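# Move two timbers from a roller feed onto rack hooks

## Task

Two timbers stand side by side in a stopped powered roller feed, nearly through it, with only their ends still held by the rollers. The green button starts the feed, and it keeps running until the red button is pressed. Place each timber so it lies in both hooks of the rack next to the outfeed, with neither timber lying on the other, and leave the machine stopped at the end.

## Robot and tools

Robots: arm1, arm2 and arm3 are identical i2rt Big YAM arms. Each has six joints, a two-finger gripper and a wrist camera (arm1_cam_wrist, arm2_cam_wrist, arm3_cam_wrist). The fixed room cameras are cam_button, cam_end, cam_end2, cam_over and cam_side. The hand reaches about 1.0 m from the joint1 axis. Base (base_link) poses in the scene frame, with each foot facing its own +x: arm1 at x=-0.142 y=+0.806 z=+0.874 quat_wxyz=(+0.746, -0.004, -0.004, -0.666); arm2 at x=+1.110 y=-0.719 z=+0.712 quat_wxyz=(+0.623, -0.004, -0.007, +0.782); arm3 at x=-0.225 y=-0.825 z=+0.863 quat_wxyz=(+0.745, +0.004, -0.004, +0.667).

Frame: there is one shared scene frame with its origin on the floor and +z up. Distances are in metres. The hand point sits between the finger pads, about 1 cm behind the tips. The fingers point along the hand's +z axis and open and close along its y axis. hand_target is the hand pose implied by the joint targets currently held. Printed hand poses can be off, more so at long reach, and a hand often settles a centimetre or more away from where it was sent.

Tool move: each robot gets its own object, keyed arm1, arm2 or arm3. A robot you omit keeps its old command. Inside a robot's object:
- joints: absolute targets by name. joint1_rad -2.879..2.879 turns the arm about its foot, positive counter-clockwise seen from above. joint2_rad 0..3.141 is the shoulder (0 = upper arm pointing back; larger swings it up and forward). joint3_rad 0..3.019 is the elbow (0 = folded; larger opens it). joint4_rad -1.692..1.57 pitches the hand (positive = fingers up). joint5_rad -1.57..1.57 swings the hand sideways (positive = toward the arm's right). joint6_rad -2.094..2.094 rolls the hand (positive = clockwise seen from behind). gripper_m 0..0.093 is the absolute fingertip gap in metres. The tolerances for done are ±0.045, 0.14, 0.09, 0.055, 0.03, 0.035 rad and 0.003 m.
- target: a list of 7 numbers [x, y, z, qw, qx, qy, qz], an absolute hand pose in the scene frame (metres, unit quaternion). The hand travels in a straight line toward it, starting from its current hand_target. When target is given, joints may contain only gripper_m.
- speed: the top speed of the path, 0.002..0.5 m/s (default 0.25). It is valid only together with target. Turning is capped at twice this value in rad/s.
- min_time_s: 0.1..8 s, a minimum duration for this robot's joint motions.
- cameras (top level): a list of camera names, or ["all"], or [] for none.
All motions in one call start together. All hand paths in one call finish together, paced by the slowest. A path lasts 0.5 to 10 s. The controller limits each step to within 100 mm and 20 degrees of the measured hand. Paths do not steer around obstacles or other arms, and a hand may overshoot its speed when the arm is nearly straight. A move with no action returns the full state and all images.

Tool wait: seconds from 0 to 10, with optional cameras. The scene keeps running under the existing commands. zoom_image: camera plus region [x0, y0, x1, y1] in pixels of that camera's latest 672x504 image, at most 504 wide and 504 high. finished_scene: the scene argument is the current scene's number. It cannot be undone, so call nothing after it in the same reply.

Reading results: the move line gives each commanded robot as done or as its worst status (off_target, time_out, not_followed). After a time_out, the joints keep pushing toward nearby targets that are listed under on_its_own. Send a joint its reported position to relieve that push. "joint command not followed" or "pose unreachable" means a safety check held the arm back, and it may keep trying until you send new targets. Robots shown as "as last shown" were not commanded in that call. Joint velocities are in rad/s (gripper in m/s). Torques are in N m, positive toward increasing joint values, and numbers 3 and 4 wrap at ±28. When the pads grip firmly, gripper_m reads a few millimetres below the object's width; on nothing it reads 0.000-0.003. To release, command a gap well above the reading. Images may lag the state slightly.

Cautions: the arms keep pushing when they touch things and can push hard. Avoid hard pushes, especially against the rollers or the rack. Never press two robots together, and don't close a gripper on another arm's fingers. Don't drop the timbers from a height or let go of them while they are still moving. Don't knock anything out of the work area. Holding loads, stretching an arm out or straining against a pose heats the motors: MOTOR HOT appears near 85 °C, and at 100 °C the arm goes limp for a while (limit_stop_at_motor_heat); resend targets once it recovers. Loose objects may get an occasional brief push. A plausible order: press green so the rollers release or push the timbers out, support or grasp each timber, press red to stop the feed, then lay each timber across both hooks without stacking them.

Each tool is called after "Request:" as name(argument=value, ...) on one line, values as JSON.

## Session

Request:
move()

Scene clock: 0.00 s.
Joint torques (N m): no reading
Heat: arm1: hottest joint1_rad 23 °C; arm2: hottest joint3_rad 22 °C; arm3: hottest joint2_rad 22 °C.
Joint velocities: within noise
arm1.joint_positions: joint1_rad=-0.792 joint2_rad=+0.591 joint3_rad=+1.353 joint4_rad=-1.540 joint5_rad=-0.284 joint6_rad=-0.232 gripper_m=+0.09396
arm1.joint_status: not commanded
arm1.hand: x=-0.2259 y=+0.6317 z=+1.3681 quat_wxyz=(-0.252, -0.742, -0.531, +0.322) (m; scene frame)
arm1.hand_target: x=-0.2248 y=+0.6331 z=+1.3776 quat_wxyz=(-0.255, -0.738, -0.530, +0.332) (m; scene frame)
arm1.hand_status: not commanded
arm2.joint_positions: joint1_rad=+0.174 joint2_rad=+0.596 joint3_rad=+1.398 joint4_rad=-1.492 joint5_rad=-0.215 joint6_rad=-0.742 gripper_m=+0.09396
arm2.joint_status: not commanded
arm2.hand: x=+0.9917 y=-0.5514 z=+1.2298 quat_wxyz=(-0.294, +0.890, -0.145, -0.318) (m; scene frame)
arm2.hand_target: x=+0.9922 y=-0.5532 z=+1.2409 quat_wxyz=(-0.304, +0.884, -0.142, -0.324) (m; scene frame)
arm2.hand_status: not commanded
arm3.joint_positions: joint1_rad=-0.151 joint2_rad=+0.603 joint3_rad=+1.486 joint4_rad=-1.464 joint5_rad=+0.148 joint6_rad=-0.406 gripper_m=+0.09396
arm3.joint_status: not commanded
arm3.hand: x=-0.1490 y=-0.6490 z=+1.4265 quat_wxyz=(-0.459, +0.638, -0.600, -0.152) (m; scene frame)
arm3.hand_target: x=-0.1498 y=-0.6521 z=+1.4353 quat_wxyz=(-0.468, +0.633, -0.597, -0.156) (m; scene frame)
arm3.hand_status: not commanded
pictures: arm1_cam_wrist, arm2_cam_wrist, arm3_cam_wrist, cam_button, cam_end, cam_end2, cam_over, cam_side

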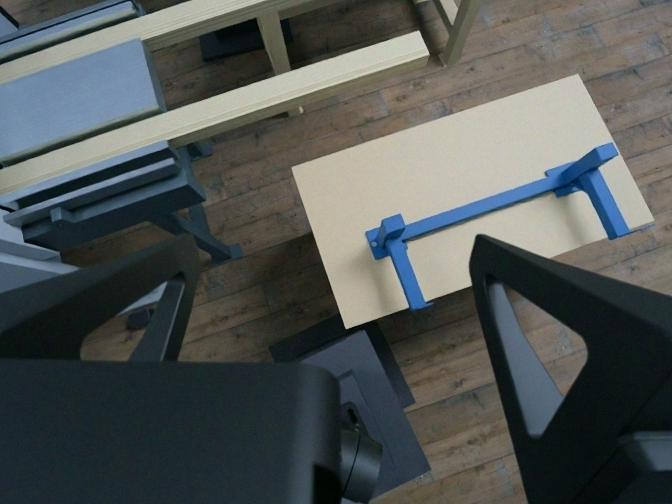

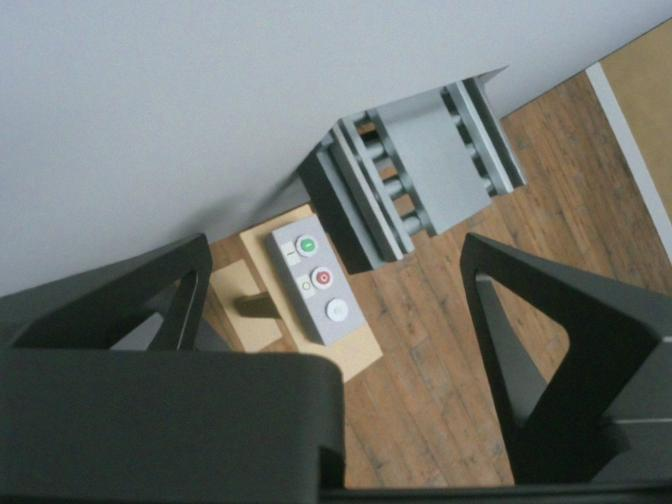

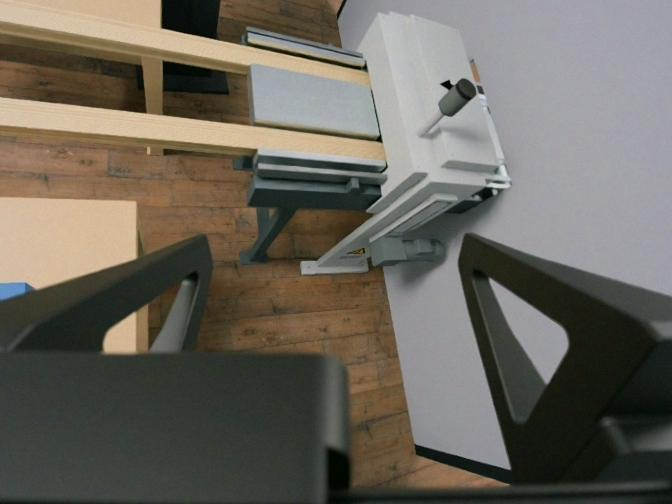

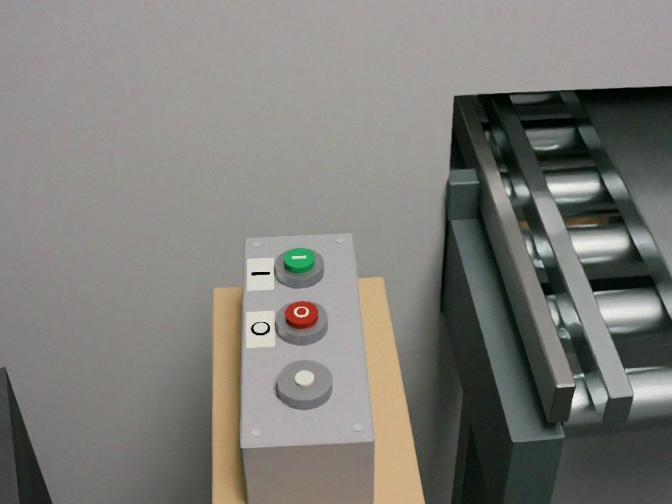

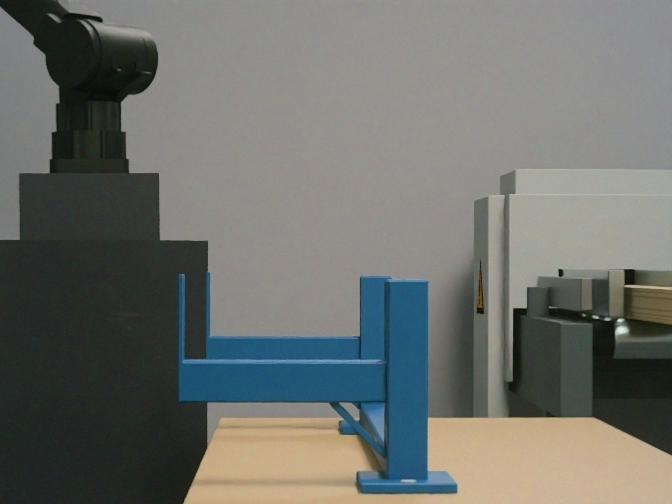

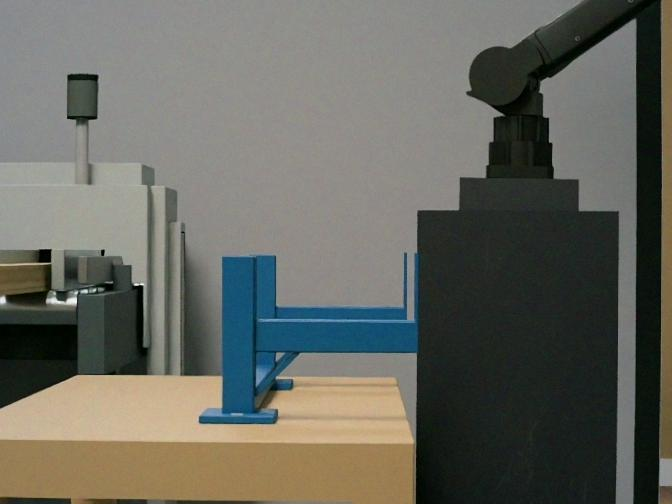

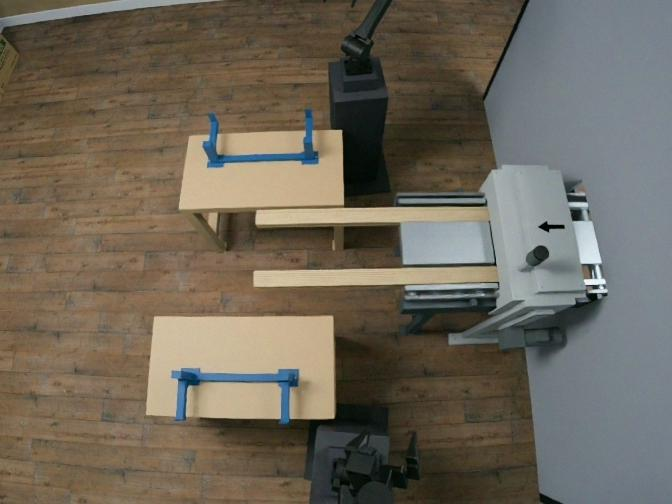

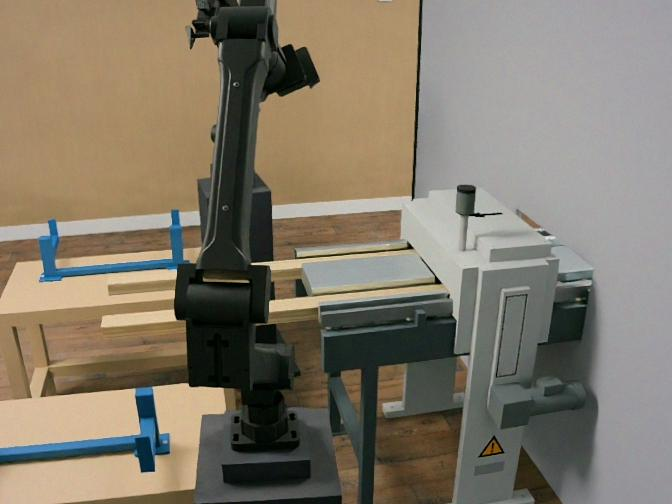

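Request:
move(arm1={"target":[-0.55,0.5,1.2,0,1,0,0]}, arm2={"target":[0.9,-0.4,1.2,0,0.7071,-0.7071,0]}, arm3={"target":[-0.55,-0.5,1.2,0,1,0,0]}, cameras=["all"])

Scene clock: 81.90 s.
Joint torques (N m): arm1=[-0.26 -12.92 14.54 -0.16 0.1 0.06] | arm2=[-3.37 -6.95 12.14 0.43 -0.05 0.22] | arm3=[-1.26 -9.76 12.79 0.32 -0.26 -0.05]
Heat: arm1: hottest joint3_rad 25 °C; arm2: hottest joint3_rad 27 °C; arm3: hottest joint3_rad 31 °C.
move: arm1 off_target; arm2 off_target; arm3 off_target
Joint velocities: within noise
arm1.joint_positions: joint1_rad=-1.021 joint2_rad=+1.637 joint3_rad=+1.781 joint4_rad=-1.672 joint5_rad=+0.007 joint6_rad=+0.646 gripper_m=+0.09396
arm1.joint_status: not commanded
arm1.hand: x=-0.5398 y=+0.5016 z=+1.1877 quat_wxyz=(-0.016, -1.000, -0.009, +0.019) (m; scene frame)
arm1.hand_target: x=-0.5495 y=+0.5004 z=+1.1993 quat_wxyz=(-0.022, -0.999, +0.000, +0.029) (m; scene frame)
arm1.hand_status: off_target (0.016 m and 3.0 deg from the pose sent, 0.388 m and 84.2 deg at the start; a joint's target at an end of its range on 41 of 140 steps)
arm2.joint_positions: joint1_rad=+0.346 joint2_rad=+1.206 joint3_rad=+1.714 joint4_rad=-1.688 joint5_rad=-0.012 joint6_rad=+0.548 gripper_m=+0.09396
arm2.joint_status: not commanded
arm2.hand: x=+0.8980 y=-0.4043 z=+1.1759 quat_wxyz=(-0.044, +0.704, -0.684, -0.187) (m; scene frame)
arm2.hand_target: x=+0.9003 y=-0.4008 z=+1.1987 quat_wxyz=(-0.048, +0.692, -0.689, -0.209) (m; scene frame)
arm2.hand_status: off_target (0.025 m and 22.3 deg from the pose sent, 0.179 m and 86.0 deg at the start; pose on its path clipped on 44 of 140 steps; a joint's target at an end of its range on 96 of 140 steps)
arm3.joint_positions: joint1_rad=+0.879 joint2_rad=+1.516 joint3_rad=+1.654 joint4_rad=-1.689 joint5_rad=-0.006 joint6_rad=-0.784 gripper_m=+0.09396
arm3.joint_status: not commanded
arm3.hand: x=-0.5397 y=-0.5044 z=+1.1834 quat_wxyz=(-0.011, +1.000, -0.009, -0.009) (m; scene frame)
arm3.hand_target: x=-0.5494 y=-0.5005 z=+1.1993 quat_wxyz=(-0.022, +1.000, +0.000, -0.021) (m; scene frame)
arm3.hand_status: off_target (0.020 m and 1.9 deg from the pose sent, 0.484 m and 100.8 deg at the start; a joint's target at an end of its range on 43 of 140 steps)
pictures: arm1_cam_wrist, arm2_cam_wrist, arm3_cam_wrist, cam_button, cam_end, cam_end2, cam_over, cam_side

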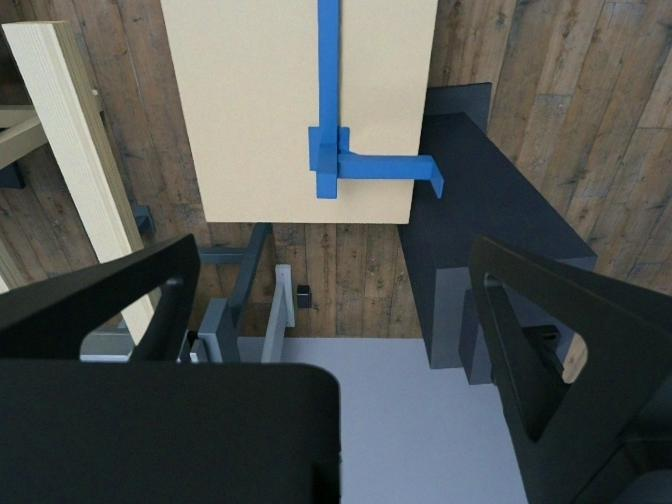

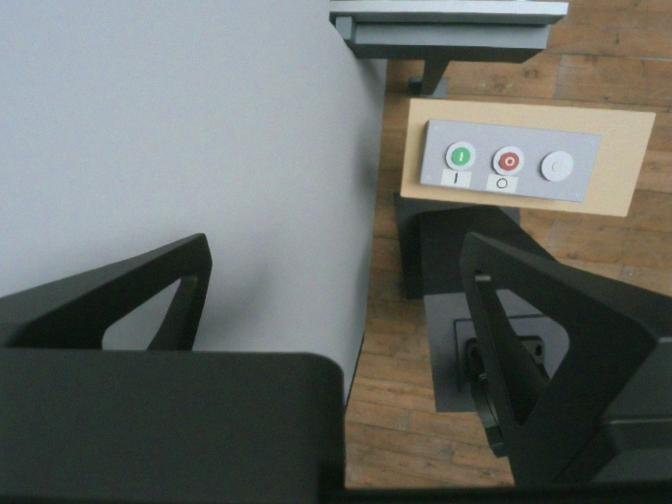

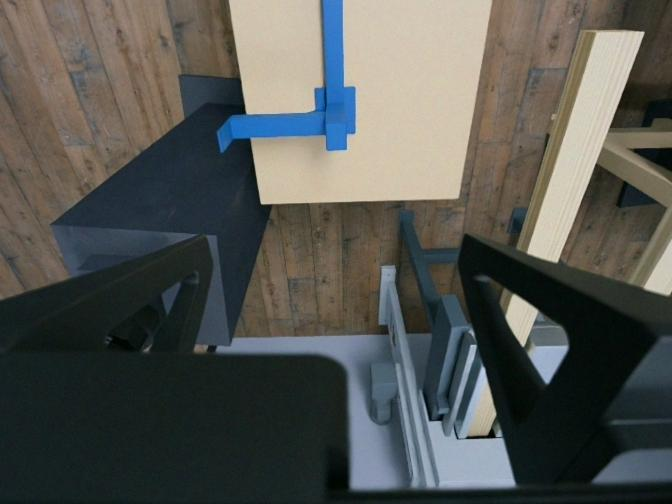

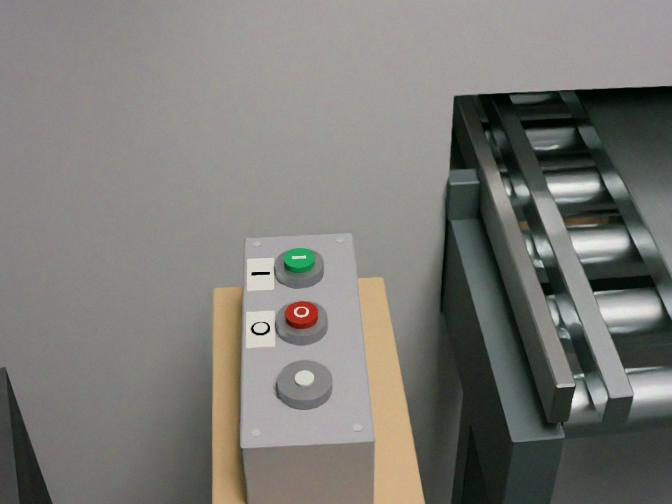

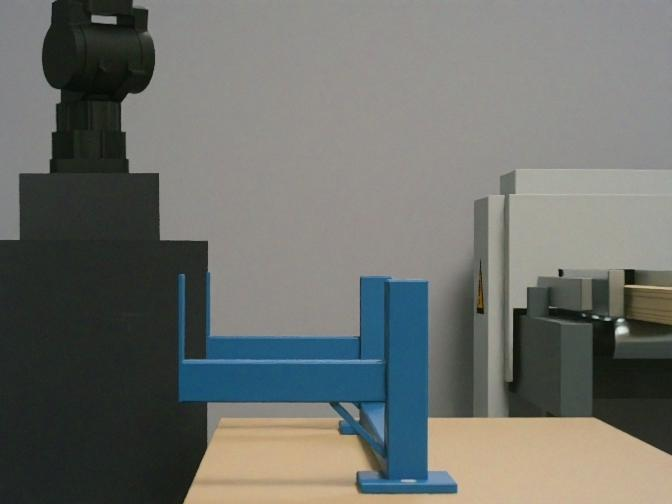

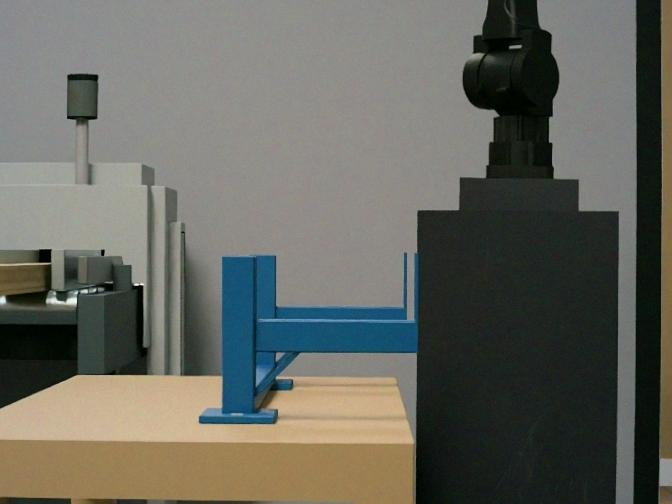

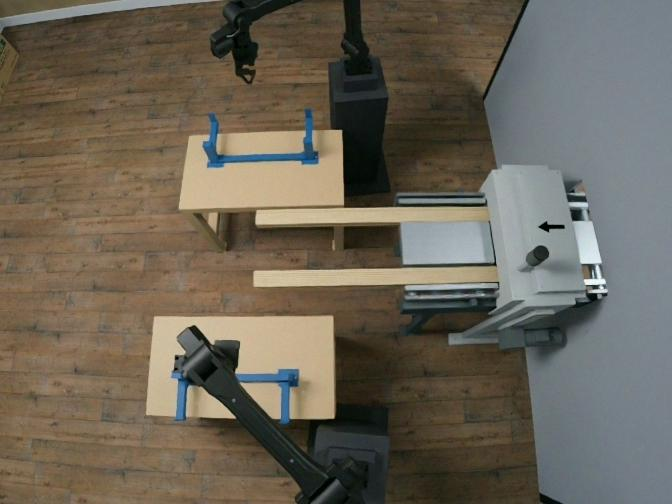

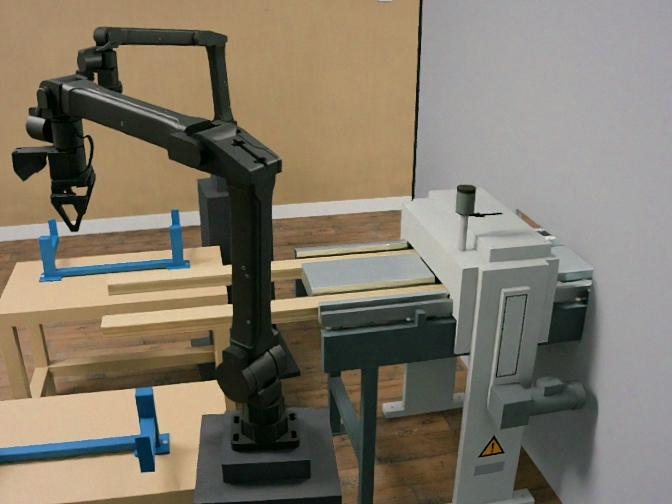

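Request:
move(arm1={"target":[-0.15,0.16,0.98,0,1,0,0]}, arm3={"target":[-0.15,-0.16,0.98,0,1,0,0]}, arm2={"target":[0.9,-0.4,1.05,0,0.7071,-0.7071,0],"joints":{"gripper_m":0}}, cameras=["all"])

Scene clock: 135.93 s.
Joint torques (N m): arm1=[0.21 -18.9 14 -0.25 -0.01 0.04] | arm2=[-2.84 -9 7.35 -0.09 -0.05 0.25] | arm3=[-1.44 -16.73 12.53 0.08 -0.12 -0.04]
Heat: arm1: hottest joint3_rad 30 °C; arm2: hottest joint3_rad 35 °C; arm3: hottest joint3_rad 40 °C.
move: arm1 off_target; arm2 off_target; arm3 off_target
Joint velocities: within noise
arm1.joint_positions: joint1_rad=-0.121 joint2_rad=+2.094 joint3_rad=+1.874 joint4_rad=-1.379 joint5_rad=+0.003 joint6_rad=+1.551 gripper_m=+0.09396
arm1.joint_status: not commanded
arm1.hand: x=-0.1477 y=+0.1719 z=+0.9746 quat_wxyz=(+0.008, -1.000, -0.006, +0.001) (m; scene frame)
arm1.hand_target: x=-0.1501 y=+0.1605 z=+0.9801 quat_wxyz=(+0.000, -1.000, +0.000, +0.000) (m; scene frame)
arm1.hand_status: off_target (0.013 m and 1.2 deg from the pose sent, 0.558 m and 3.0 deg at the start)
arm2.joint_positions: joint1_rad=+0.346 joint2_rad=+1.306 joint3_rad=+1.512 joint4_rad=-1.688 joint5_rad=-0.012 joint6_rad=+0.554 gripper_m=+0.00050
arm2.joint_status: all done
arm2.hand: x=+0.8967 y=-0.3988 z=+1.0558 quat_wxyz=(-0.011, +0.713, -0.700, -0.041) (m; scene frame)
arm2.hand_target: x=+0.9000 y=-0.4000 z=+1.0495 quat_wxyz=(-0.007, +0.707, -0.707, -0.028) (m; scene frame)
arm2.hand_status: off_target (0.007 m and 5.0 deg from the pose sent, 0.126 m and 22.3 deg at the start; a joint's target at an end of its range on 97 of 99 steps)
arm3.joint_positions: joint1_rad=-0.005 joint2_rad=+2.154 joint3_rad=+2.004 joint4_rad=-1.452 joint5_rad=-0.001 joint6_rad=-1.672 gripper_m=+0.09396
arm3.joint_status: not commanded
arm3.hand: x=-0.1488 y=-0.1736 z=+0.9753 quat_wxyz=(+0.009, +1.000, -0.007, -0.002) (m; scene frame)
arm3.hand_target: x=-0.1501 y=-0.1606 z=+0.9801 quat_wxyz=(-0.001, +1.000, +0.000, +0.000) (m; scene frame)
arm3.hand_status: off_target (0.014 m and 1.3 deg from the pose sent, 0.558 m and 1.9 deg at the start)
pictures: arm1_cam_wrist, arm2_cam_wrist, arm3_cam_wrist, cam_button, cam_end, cam_end2, cam_over, cam_side

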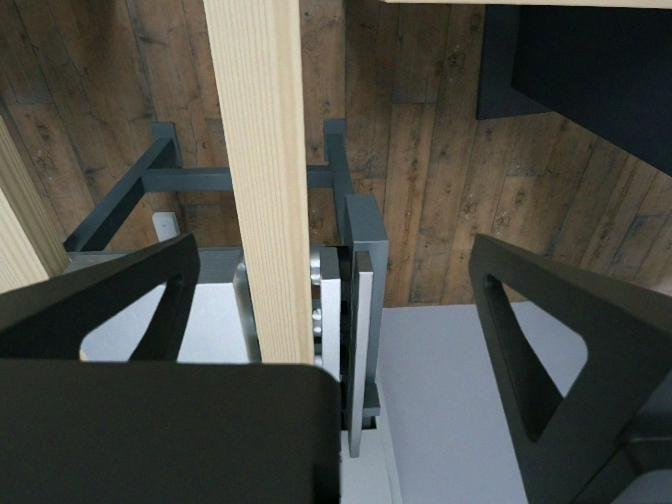

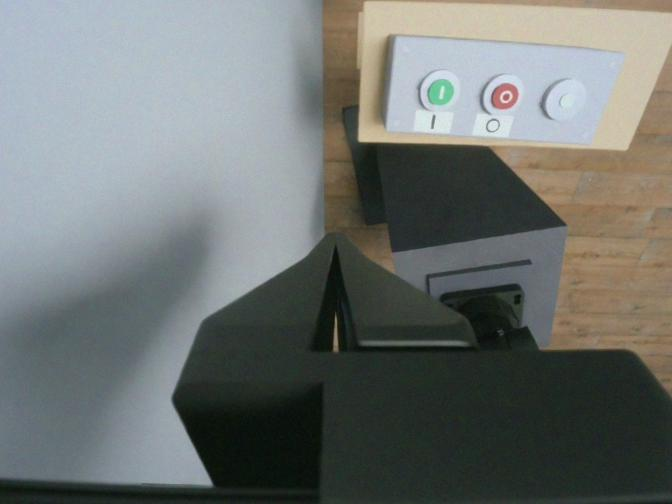

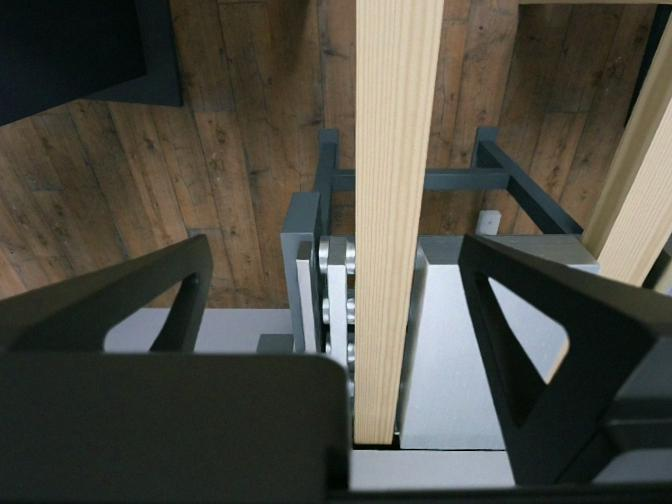

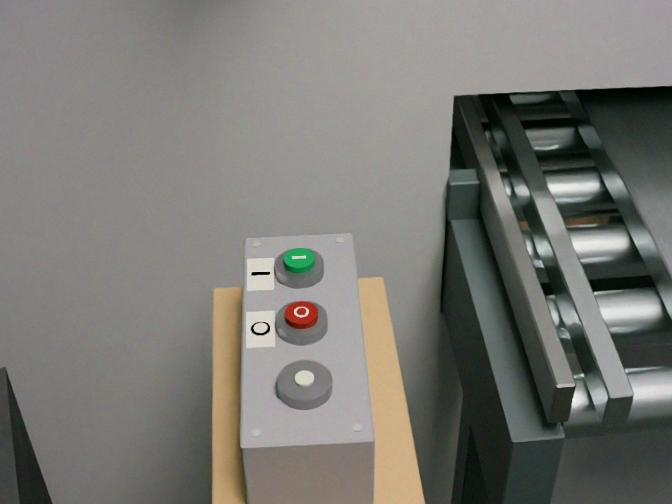

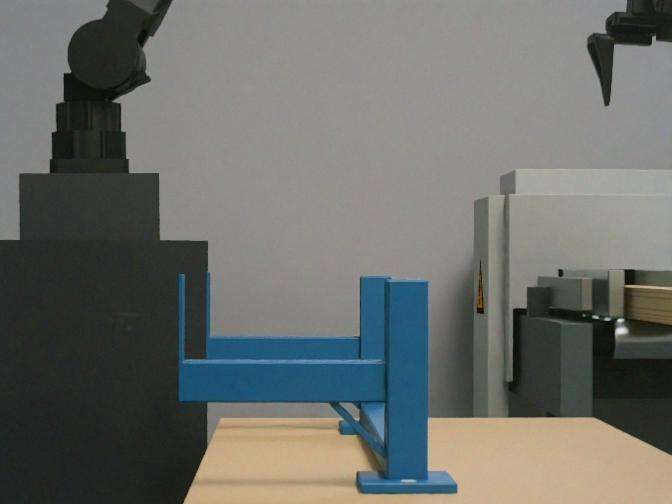

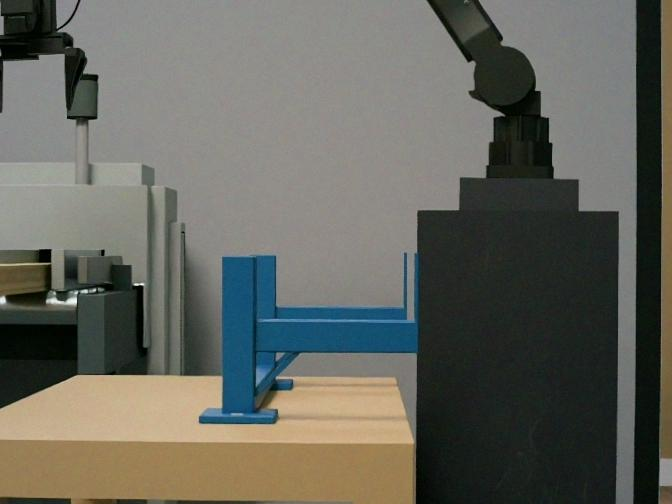

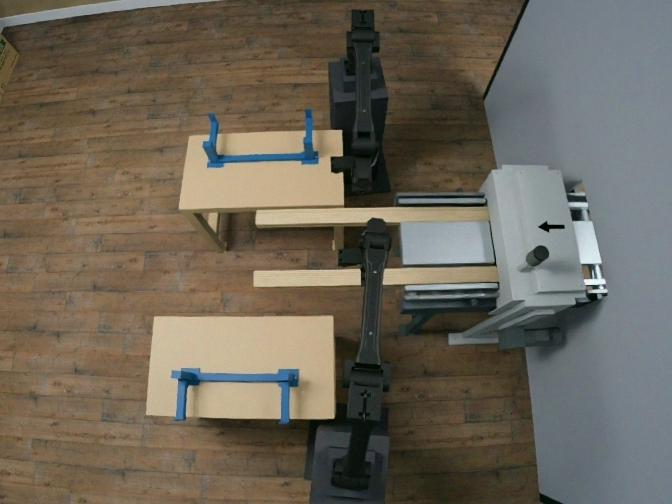

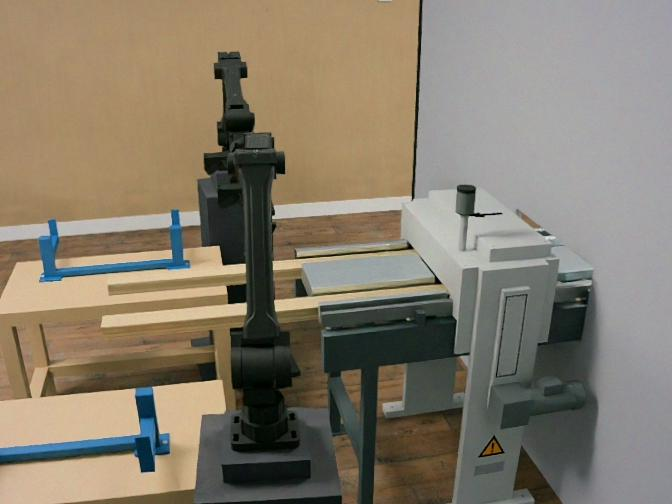

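Request:
move(arm1={"target":[-0.08,0.105,0.81,0,1,0,0]}, arm3={"target":[-0.12,-0.11,0.81,0,1,0,0]}, cameras=["arm1_cam_wrist","arm3_cam_wrist","cam_over","cam_end","cam_side","cam_end2"])

Scene clock: 172.20 s.
Joint torques (N m): arm1=[0.21 -21.42 12.89 0.13 -0.03 0.08] | arm2=[-2.78 -9 7.35 -0.08 -0.05 0.25] | arm3=[-2.26 -19.19 11.82 0.53 -0.1 -0.07]
Heat: arm1: hottest joint3_rad 32 °C; arm2: hottest joint3_rad 32 °C; arm3: hottest joint3_rad 39 °C.
move: arm1 off_target; arm3 off_target
Joint velocities: within noise
arm1.joint_positions: joint1_rad=-0.026 joint2_rad=+2.418 joint3_rad=+1.994 joint4_rad=-1.183 joint5_rad=+0.002 joint6_rad=+1.651 gripper_m=+0.09396
arm1.joint_status: not commanded
arm1.hand: x=-0.0824 y=+0.1185 z=+0.8073 quat_wxyz=(+0.012, -1.000, -0.004, +0.002) (m; scene frame)
arm1.hand_target: x=-0.0799 y=+0.1055 z=+0.8102 quat_wxyz=(+0.000, -1.000, +0.000, +0.000) (m; scene frame)
arm1.hand_status: off_target (0.014 m and 1.5 deg from the pose sent, 0.190 m and 1.2 deg at the start)
arm2: as last shown
arm3.joint_positions: joint1_rad=-0.028 joint2_rad=+2.460 joint3_rad=+2.103 joint4_rad=-1.255 joint5_rad=-0.001 joint6_rad=-1.706 gripper_m=+0.09396
arm3.joint_status: not commanded
arm3.hand: x=-0.1267 y=-0.1246 z=+0.8067 quat_wxyz=(+0.014, +1.000, -0.002, -0.003) (m; scene frame)
arm3.hand_target: x=-0.1200 y=-0.1107 z=+0.8102 quat_wxyz=(+0.000, +1.000, +0.000, +0.000) (m; scene frame)
arm3.hand_status: off_target (0.016 m and 1.7 deg from the pose sent, 0.179 m and 1.4 deg at the start)
pictures: arm1_cam_wrist, arm3_cam_wrist, cam_end, cam_end2, cam_over, cam_side

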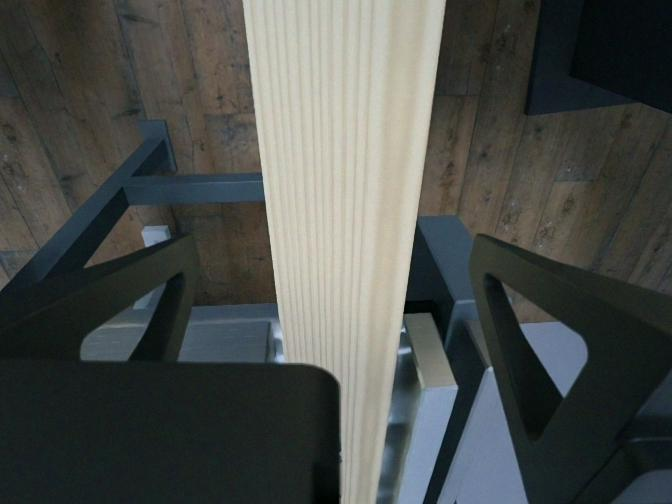

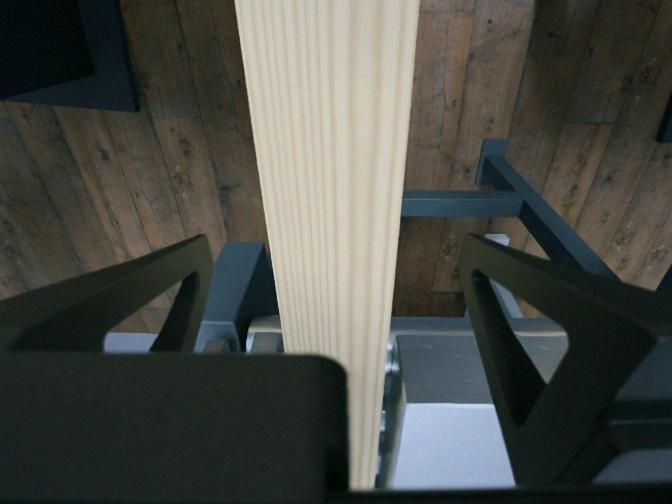

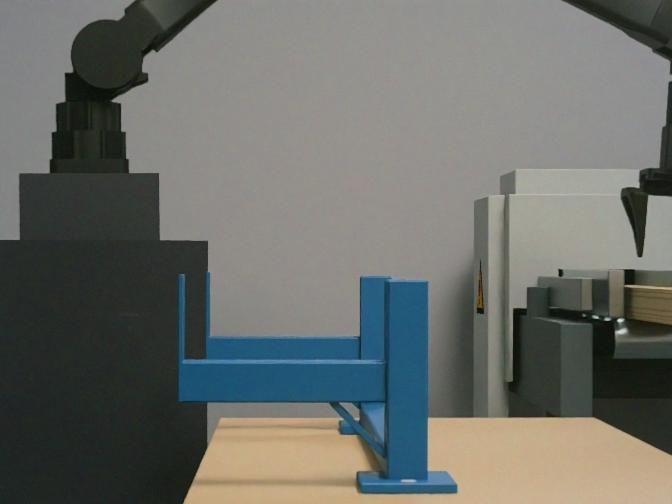

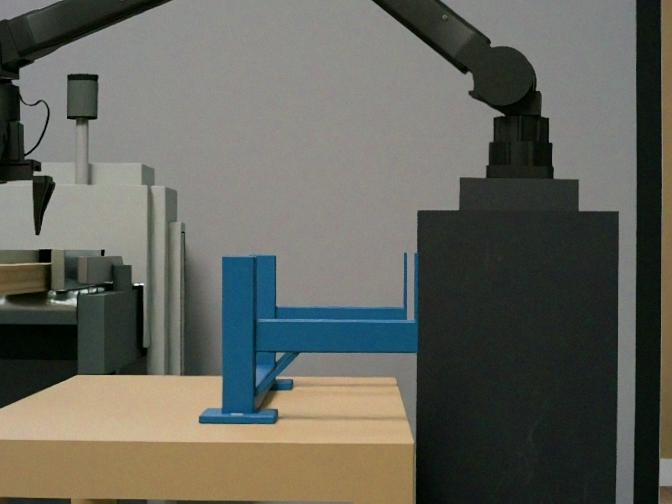

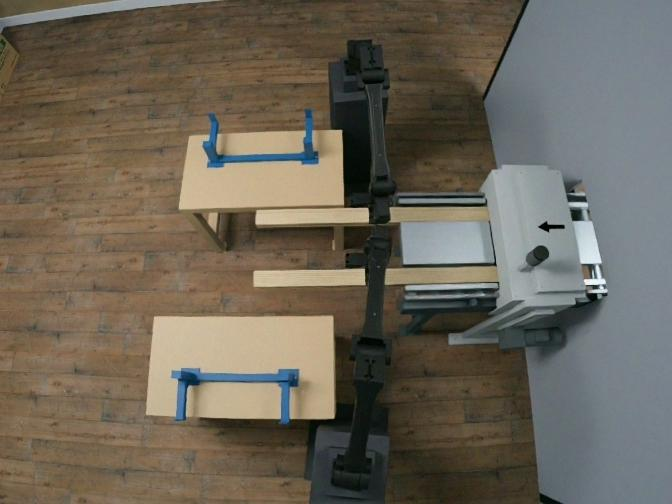

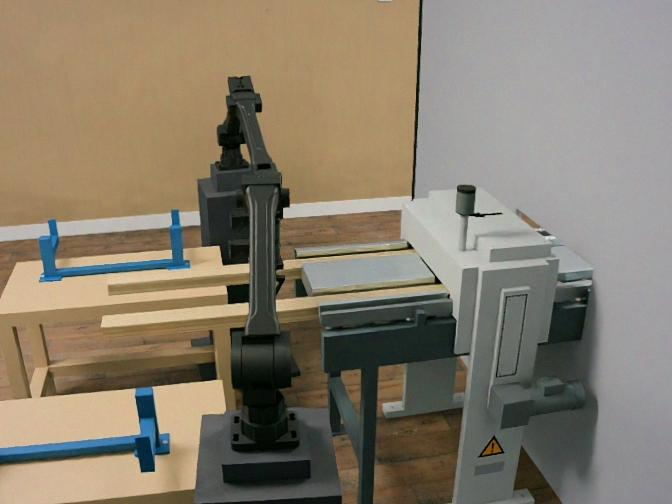

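Request:
move(arm1={"target":[-0.08,0.107,0.755,0,1,0,0],"speed":0.15}, arm3={"target":[-0.115,-0.113,0.755,0,1,0,0],"speed":0.15}, cameras=["arm1_cam_wrist","arm3_cam_wrist","cam_end","cam_side","cam_end2"])

Request:
zoom_image(camera="cam_end", region=[504, 160, 672, 400])

Request:
zoom_image(camera="cam_side", region=[200, 150, 400, 400])

Scene clock: 196.13 s.
Joint torques (N m): arm1=[0.26 -21.77 10.65 0.55 -0.03 0.08] | arm2=[-2.84 -9 7.35 -0.09 -0.04 0.25] | arm3=[-2.67 -20.13 9.5 0.87 -0.11 -0.06]
Heat: arm1: hottest joint3_rad 31 °C; arm2: hottest joint3_rad 31 °C; arm3: hottest joint3_rad 43 °C.
move: arm1 done; arm3 off_target
Joint velocities: within noise
arm1.joint_positions: joint1_rad=-0.026 joint2_rad=+2.487 joint3_rad=+1.994 joint4_rad=-1.101 joint5_rad=+0.002 joint6_rad=+1.652 gripper_m=+0.09396
arm1.joint_status: not commanded
arm1.hand: x=-0.0819 y=+0.1134 z=+0.7605 quat_wxyz=(+0.006, -1.000, -0.003, +0.001) (m; scene frame)
arm1.hand_target: x=-0.0799 y=+0.1071 z=+0.7552 quat_wxyz=(+0.000, -1.000, +0.000, +0.000) (m; scene frame)
arm1.hand_status: done (0.009 m and 0.8 deg from the pose sent, 0.054 m and 1.5 deg at the start)
arm2: as last shown
arm3.joint_positions: joint1_rad=-0.032 joint2_rad=+2.522 joint3_rad=+2.103 joint4_rad=-1.171 joint5_rad=-0.001 joint6_rad=-1.714 gripper_m=+0.09396
arm3.joint_status: not commanded
arm3.hand: x=-0.1233 y=-0.1172 z=+0.7633 quat_wxyz=(+0.003, +1.000, +0.000, -0.001) (m; scene frame)
arm3.hand_target: x=-0.1151 y=-0.1134 z=+0.7551 quat_wxyz=(+0.000, +1.000, +0.000, +0.000) (m; scene frame)
arm3.hand_status: off_target (0.012 m and 0.4 deg from the pose sent, 0.054 m and 1.7 deg at the start)
pictures: arm1_cam_wrist, arm3_cam_wrist, cam_end, cam_end2, cam_side

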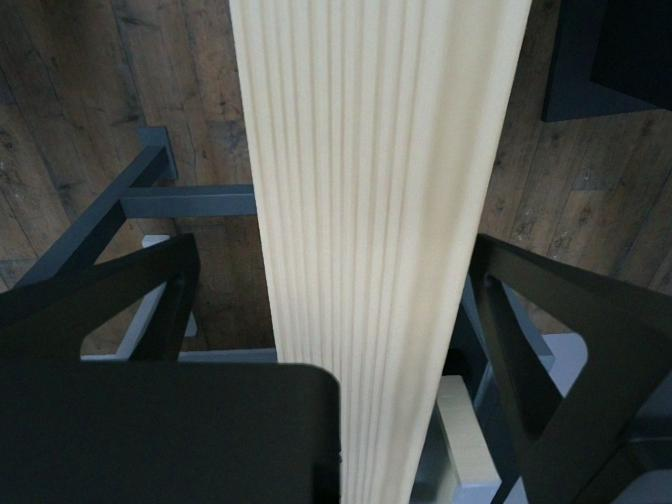

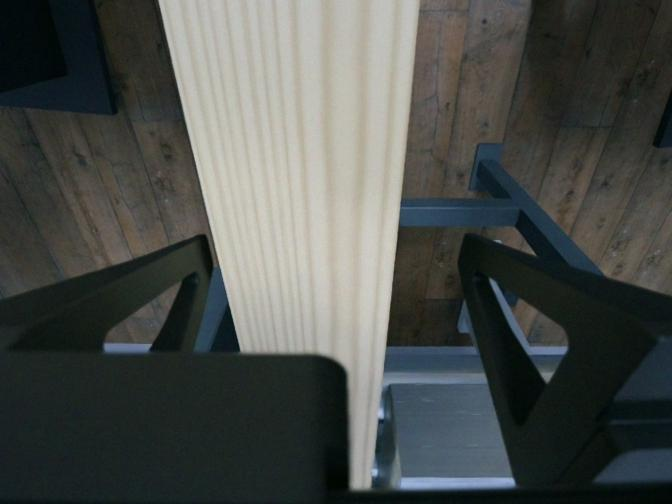

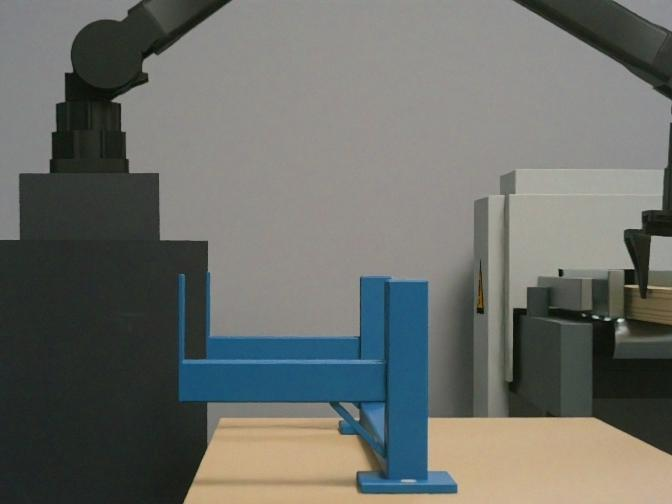

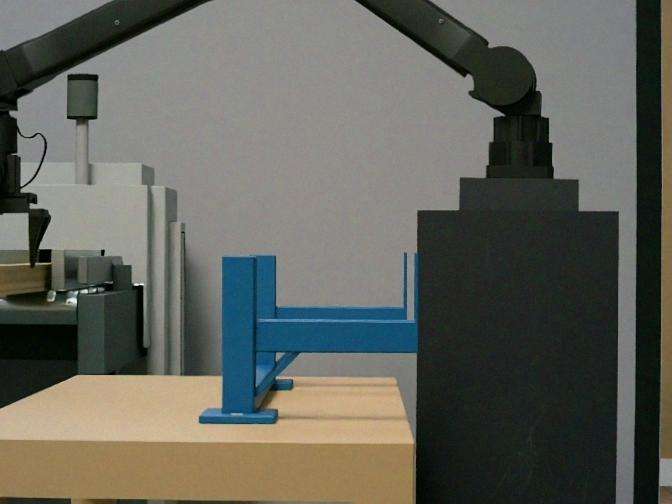

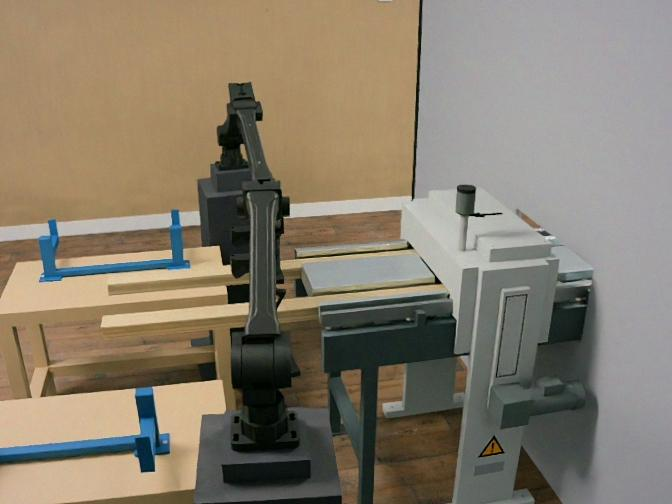

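Scaled by 2.100 from the camera's 672x504 image, which has a finer 960x720 frame.

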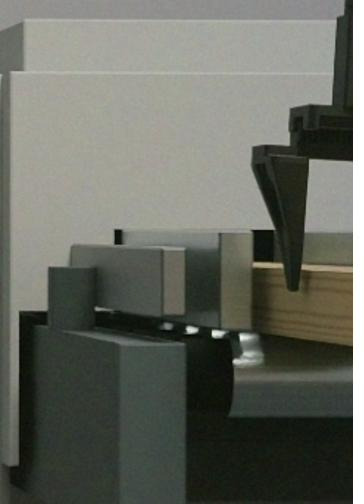

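Scaled by 2.016 from the camera's 672x504 image, which has a finer 960x720 frame.

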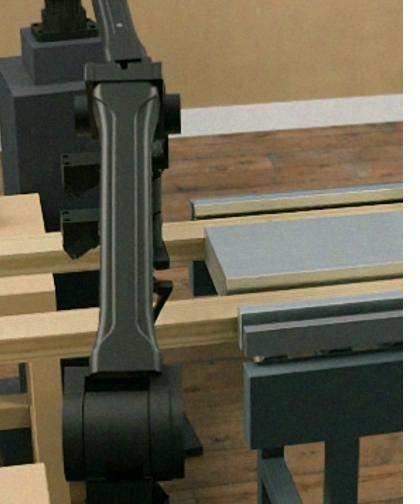

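Request:
move(arm1={"target":[-0.08,0.117,0.740,0,1,0,0],"speed":0.1}, arm3={"target":[-0.11,-0.123,0.738,0,1,0,0],"speed":0.1}, arm2={"target":[0.96,-0.36,1.0,0,0.7071,-0.7071,0],"joints":{"gripper_m":0}}, cameras=["arm1_cam_wrist","arm2_cam_wrist","arm3_cam_wrist","cam_end","cam_button"])

Request:
zoom_image(camera="cam_end", region=[504, 160, 672, 400])

Scene clock: 245.30 s.
Joint torques (N m): arm1=[0.67 -21.95 8.85 0.65 -0.03 0.07] | arm2=[-2.73 -9.99 7.49 0.62 0.04 0.02] | arm3=[-2.49 -19.49 7.57 0.94 -0.11 -0.05]
Heat: arm1: hottest joint2_rad 34 °C; arm2: hottest joint3_rad 30 °C; arm3: hottest joint3_rad 40 °C.
move: arm1 done; arm2 done; arm3 off_target
Joint velocities: within noise
arm1.joint_positions: joint1_rad=-0.026 joint2_rad=+2.487 joint3_rad=+1.959 joint4_rad=-1.053 joint5_rad=+0.002 joint6_rad=+1.653 gripper_m=+0.09396
arm1.joint_status: not commanded
arm1.hand: x=-0.0822 y=+0.1163 z=+0.7488 quat_wxyz=(-0.001, -1.000, -0.003, +0.001) (m; scene frame)
arm1.hand_target: x=-0.0799 y=+0.1171 z=+0.7402 quat_wxyz=(+0.000, -1.000, +0.000, +0.000) (m; scene frame)
arm1.hand_status: done (0.009 m and 0.3 deg from the pose sent, 0.021 m and 0.8 deg at the start)
arm2.joint_positions: joint1_rad=+0.161 joint2_rad=+1.354 joint3_rad=+1.418 joint4_rad=-1.639 joint5_rad=-0.016 joint6_rad=+0.392 gripper_m=+0.00050
arm2.joint_status: all done
arm2.hand: x=+0.9588 y=-0.3630 z=+1.0038 quat_wxyz=(+0.001, +0.705, -0.709, +0.002) (m; scene frame)
arm2.hand_target: x=+0.9600 y=-0.3600 z=+1.0001 quat_wxyz=(+0.000, +0.707, -0.707, +0.000) (m; scene frame)
arm2.hand_status: done (0.005 m and 0.4 deg from the pose sent, 0.093 m and 5.0 deg at the start)
arm3.joint_positions: joint1_rad=-0.042 joint2_rad=+2.522 joint3_rad=+2.073 joint4_rad=-1.120 joint5_rad=-0.001 joint6_rad=-1.722 gripper_m=+0.09396
arm3.joint_status: not commanded
arm3.hand: x=-0.1156 y=-0.1177 z=+0.7529 quat_wxyz=(-0.007, +1.000, -0.001, +0.000) (m; scene frame)
arm3.hand_target: x=-0.1103 y=-0.1233 z=+0.7381 quat_wxyz=(+0.000, +1.000, +0.000, +0.000) (m; scene frame)
arm3.hand_status: off_target (0.017 m and 0.8 deg from the pose sent, 0.029 m and 0.4 deg at the start)
pictures: arm1_cam_wrist, arm2_cam_wrist, arm3_cam_wrist, cam_button, cam_end

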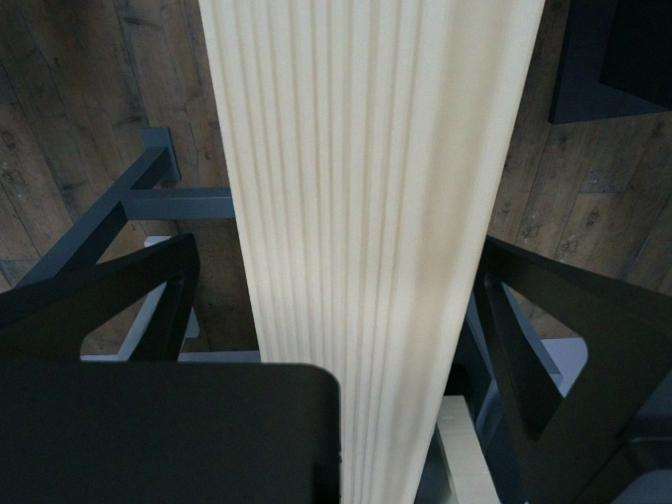

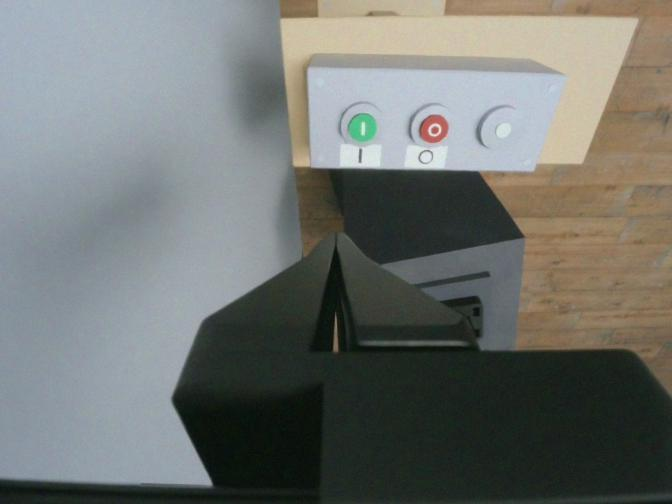

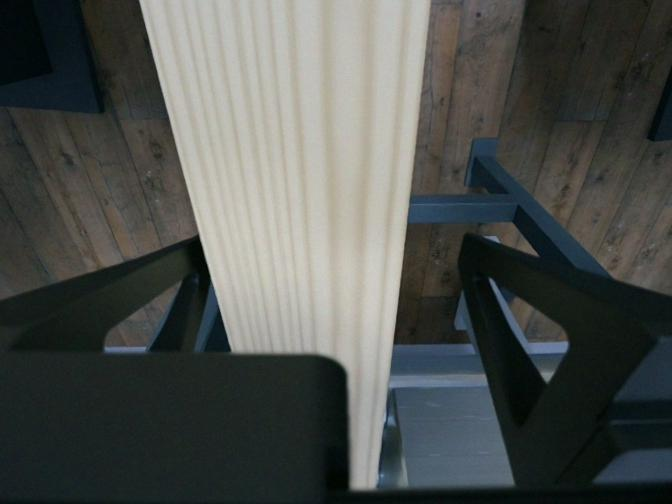

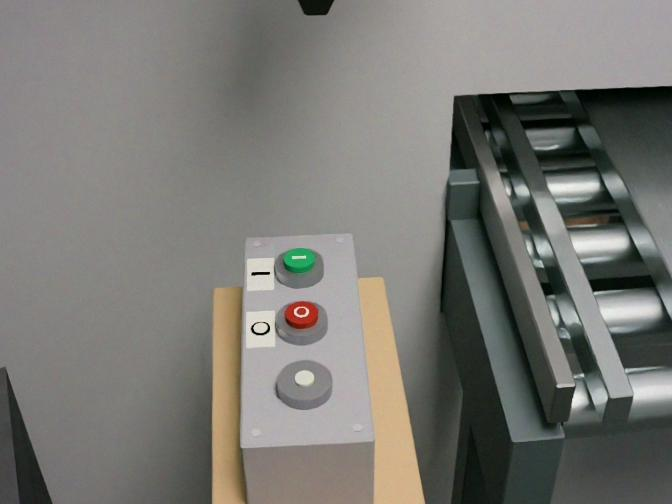

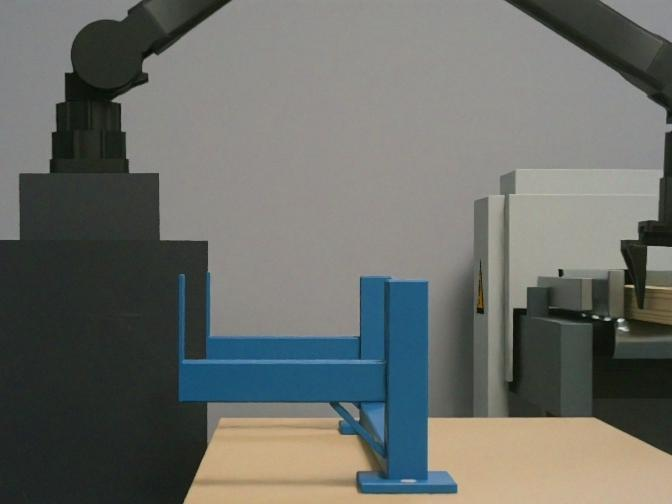

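Scaled by 2.100 from the camera's 672x504 image, which has a finer 960x720 frame.

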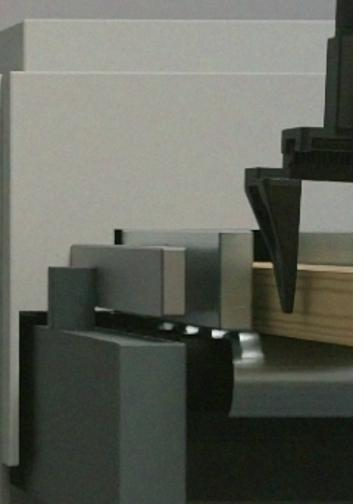

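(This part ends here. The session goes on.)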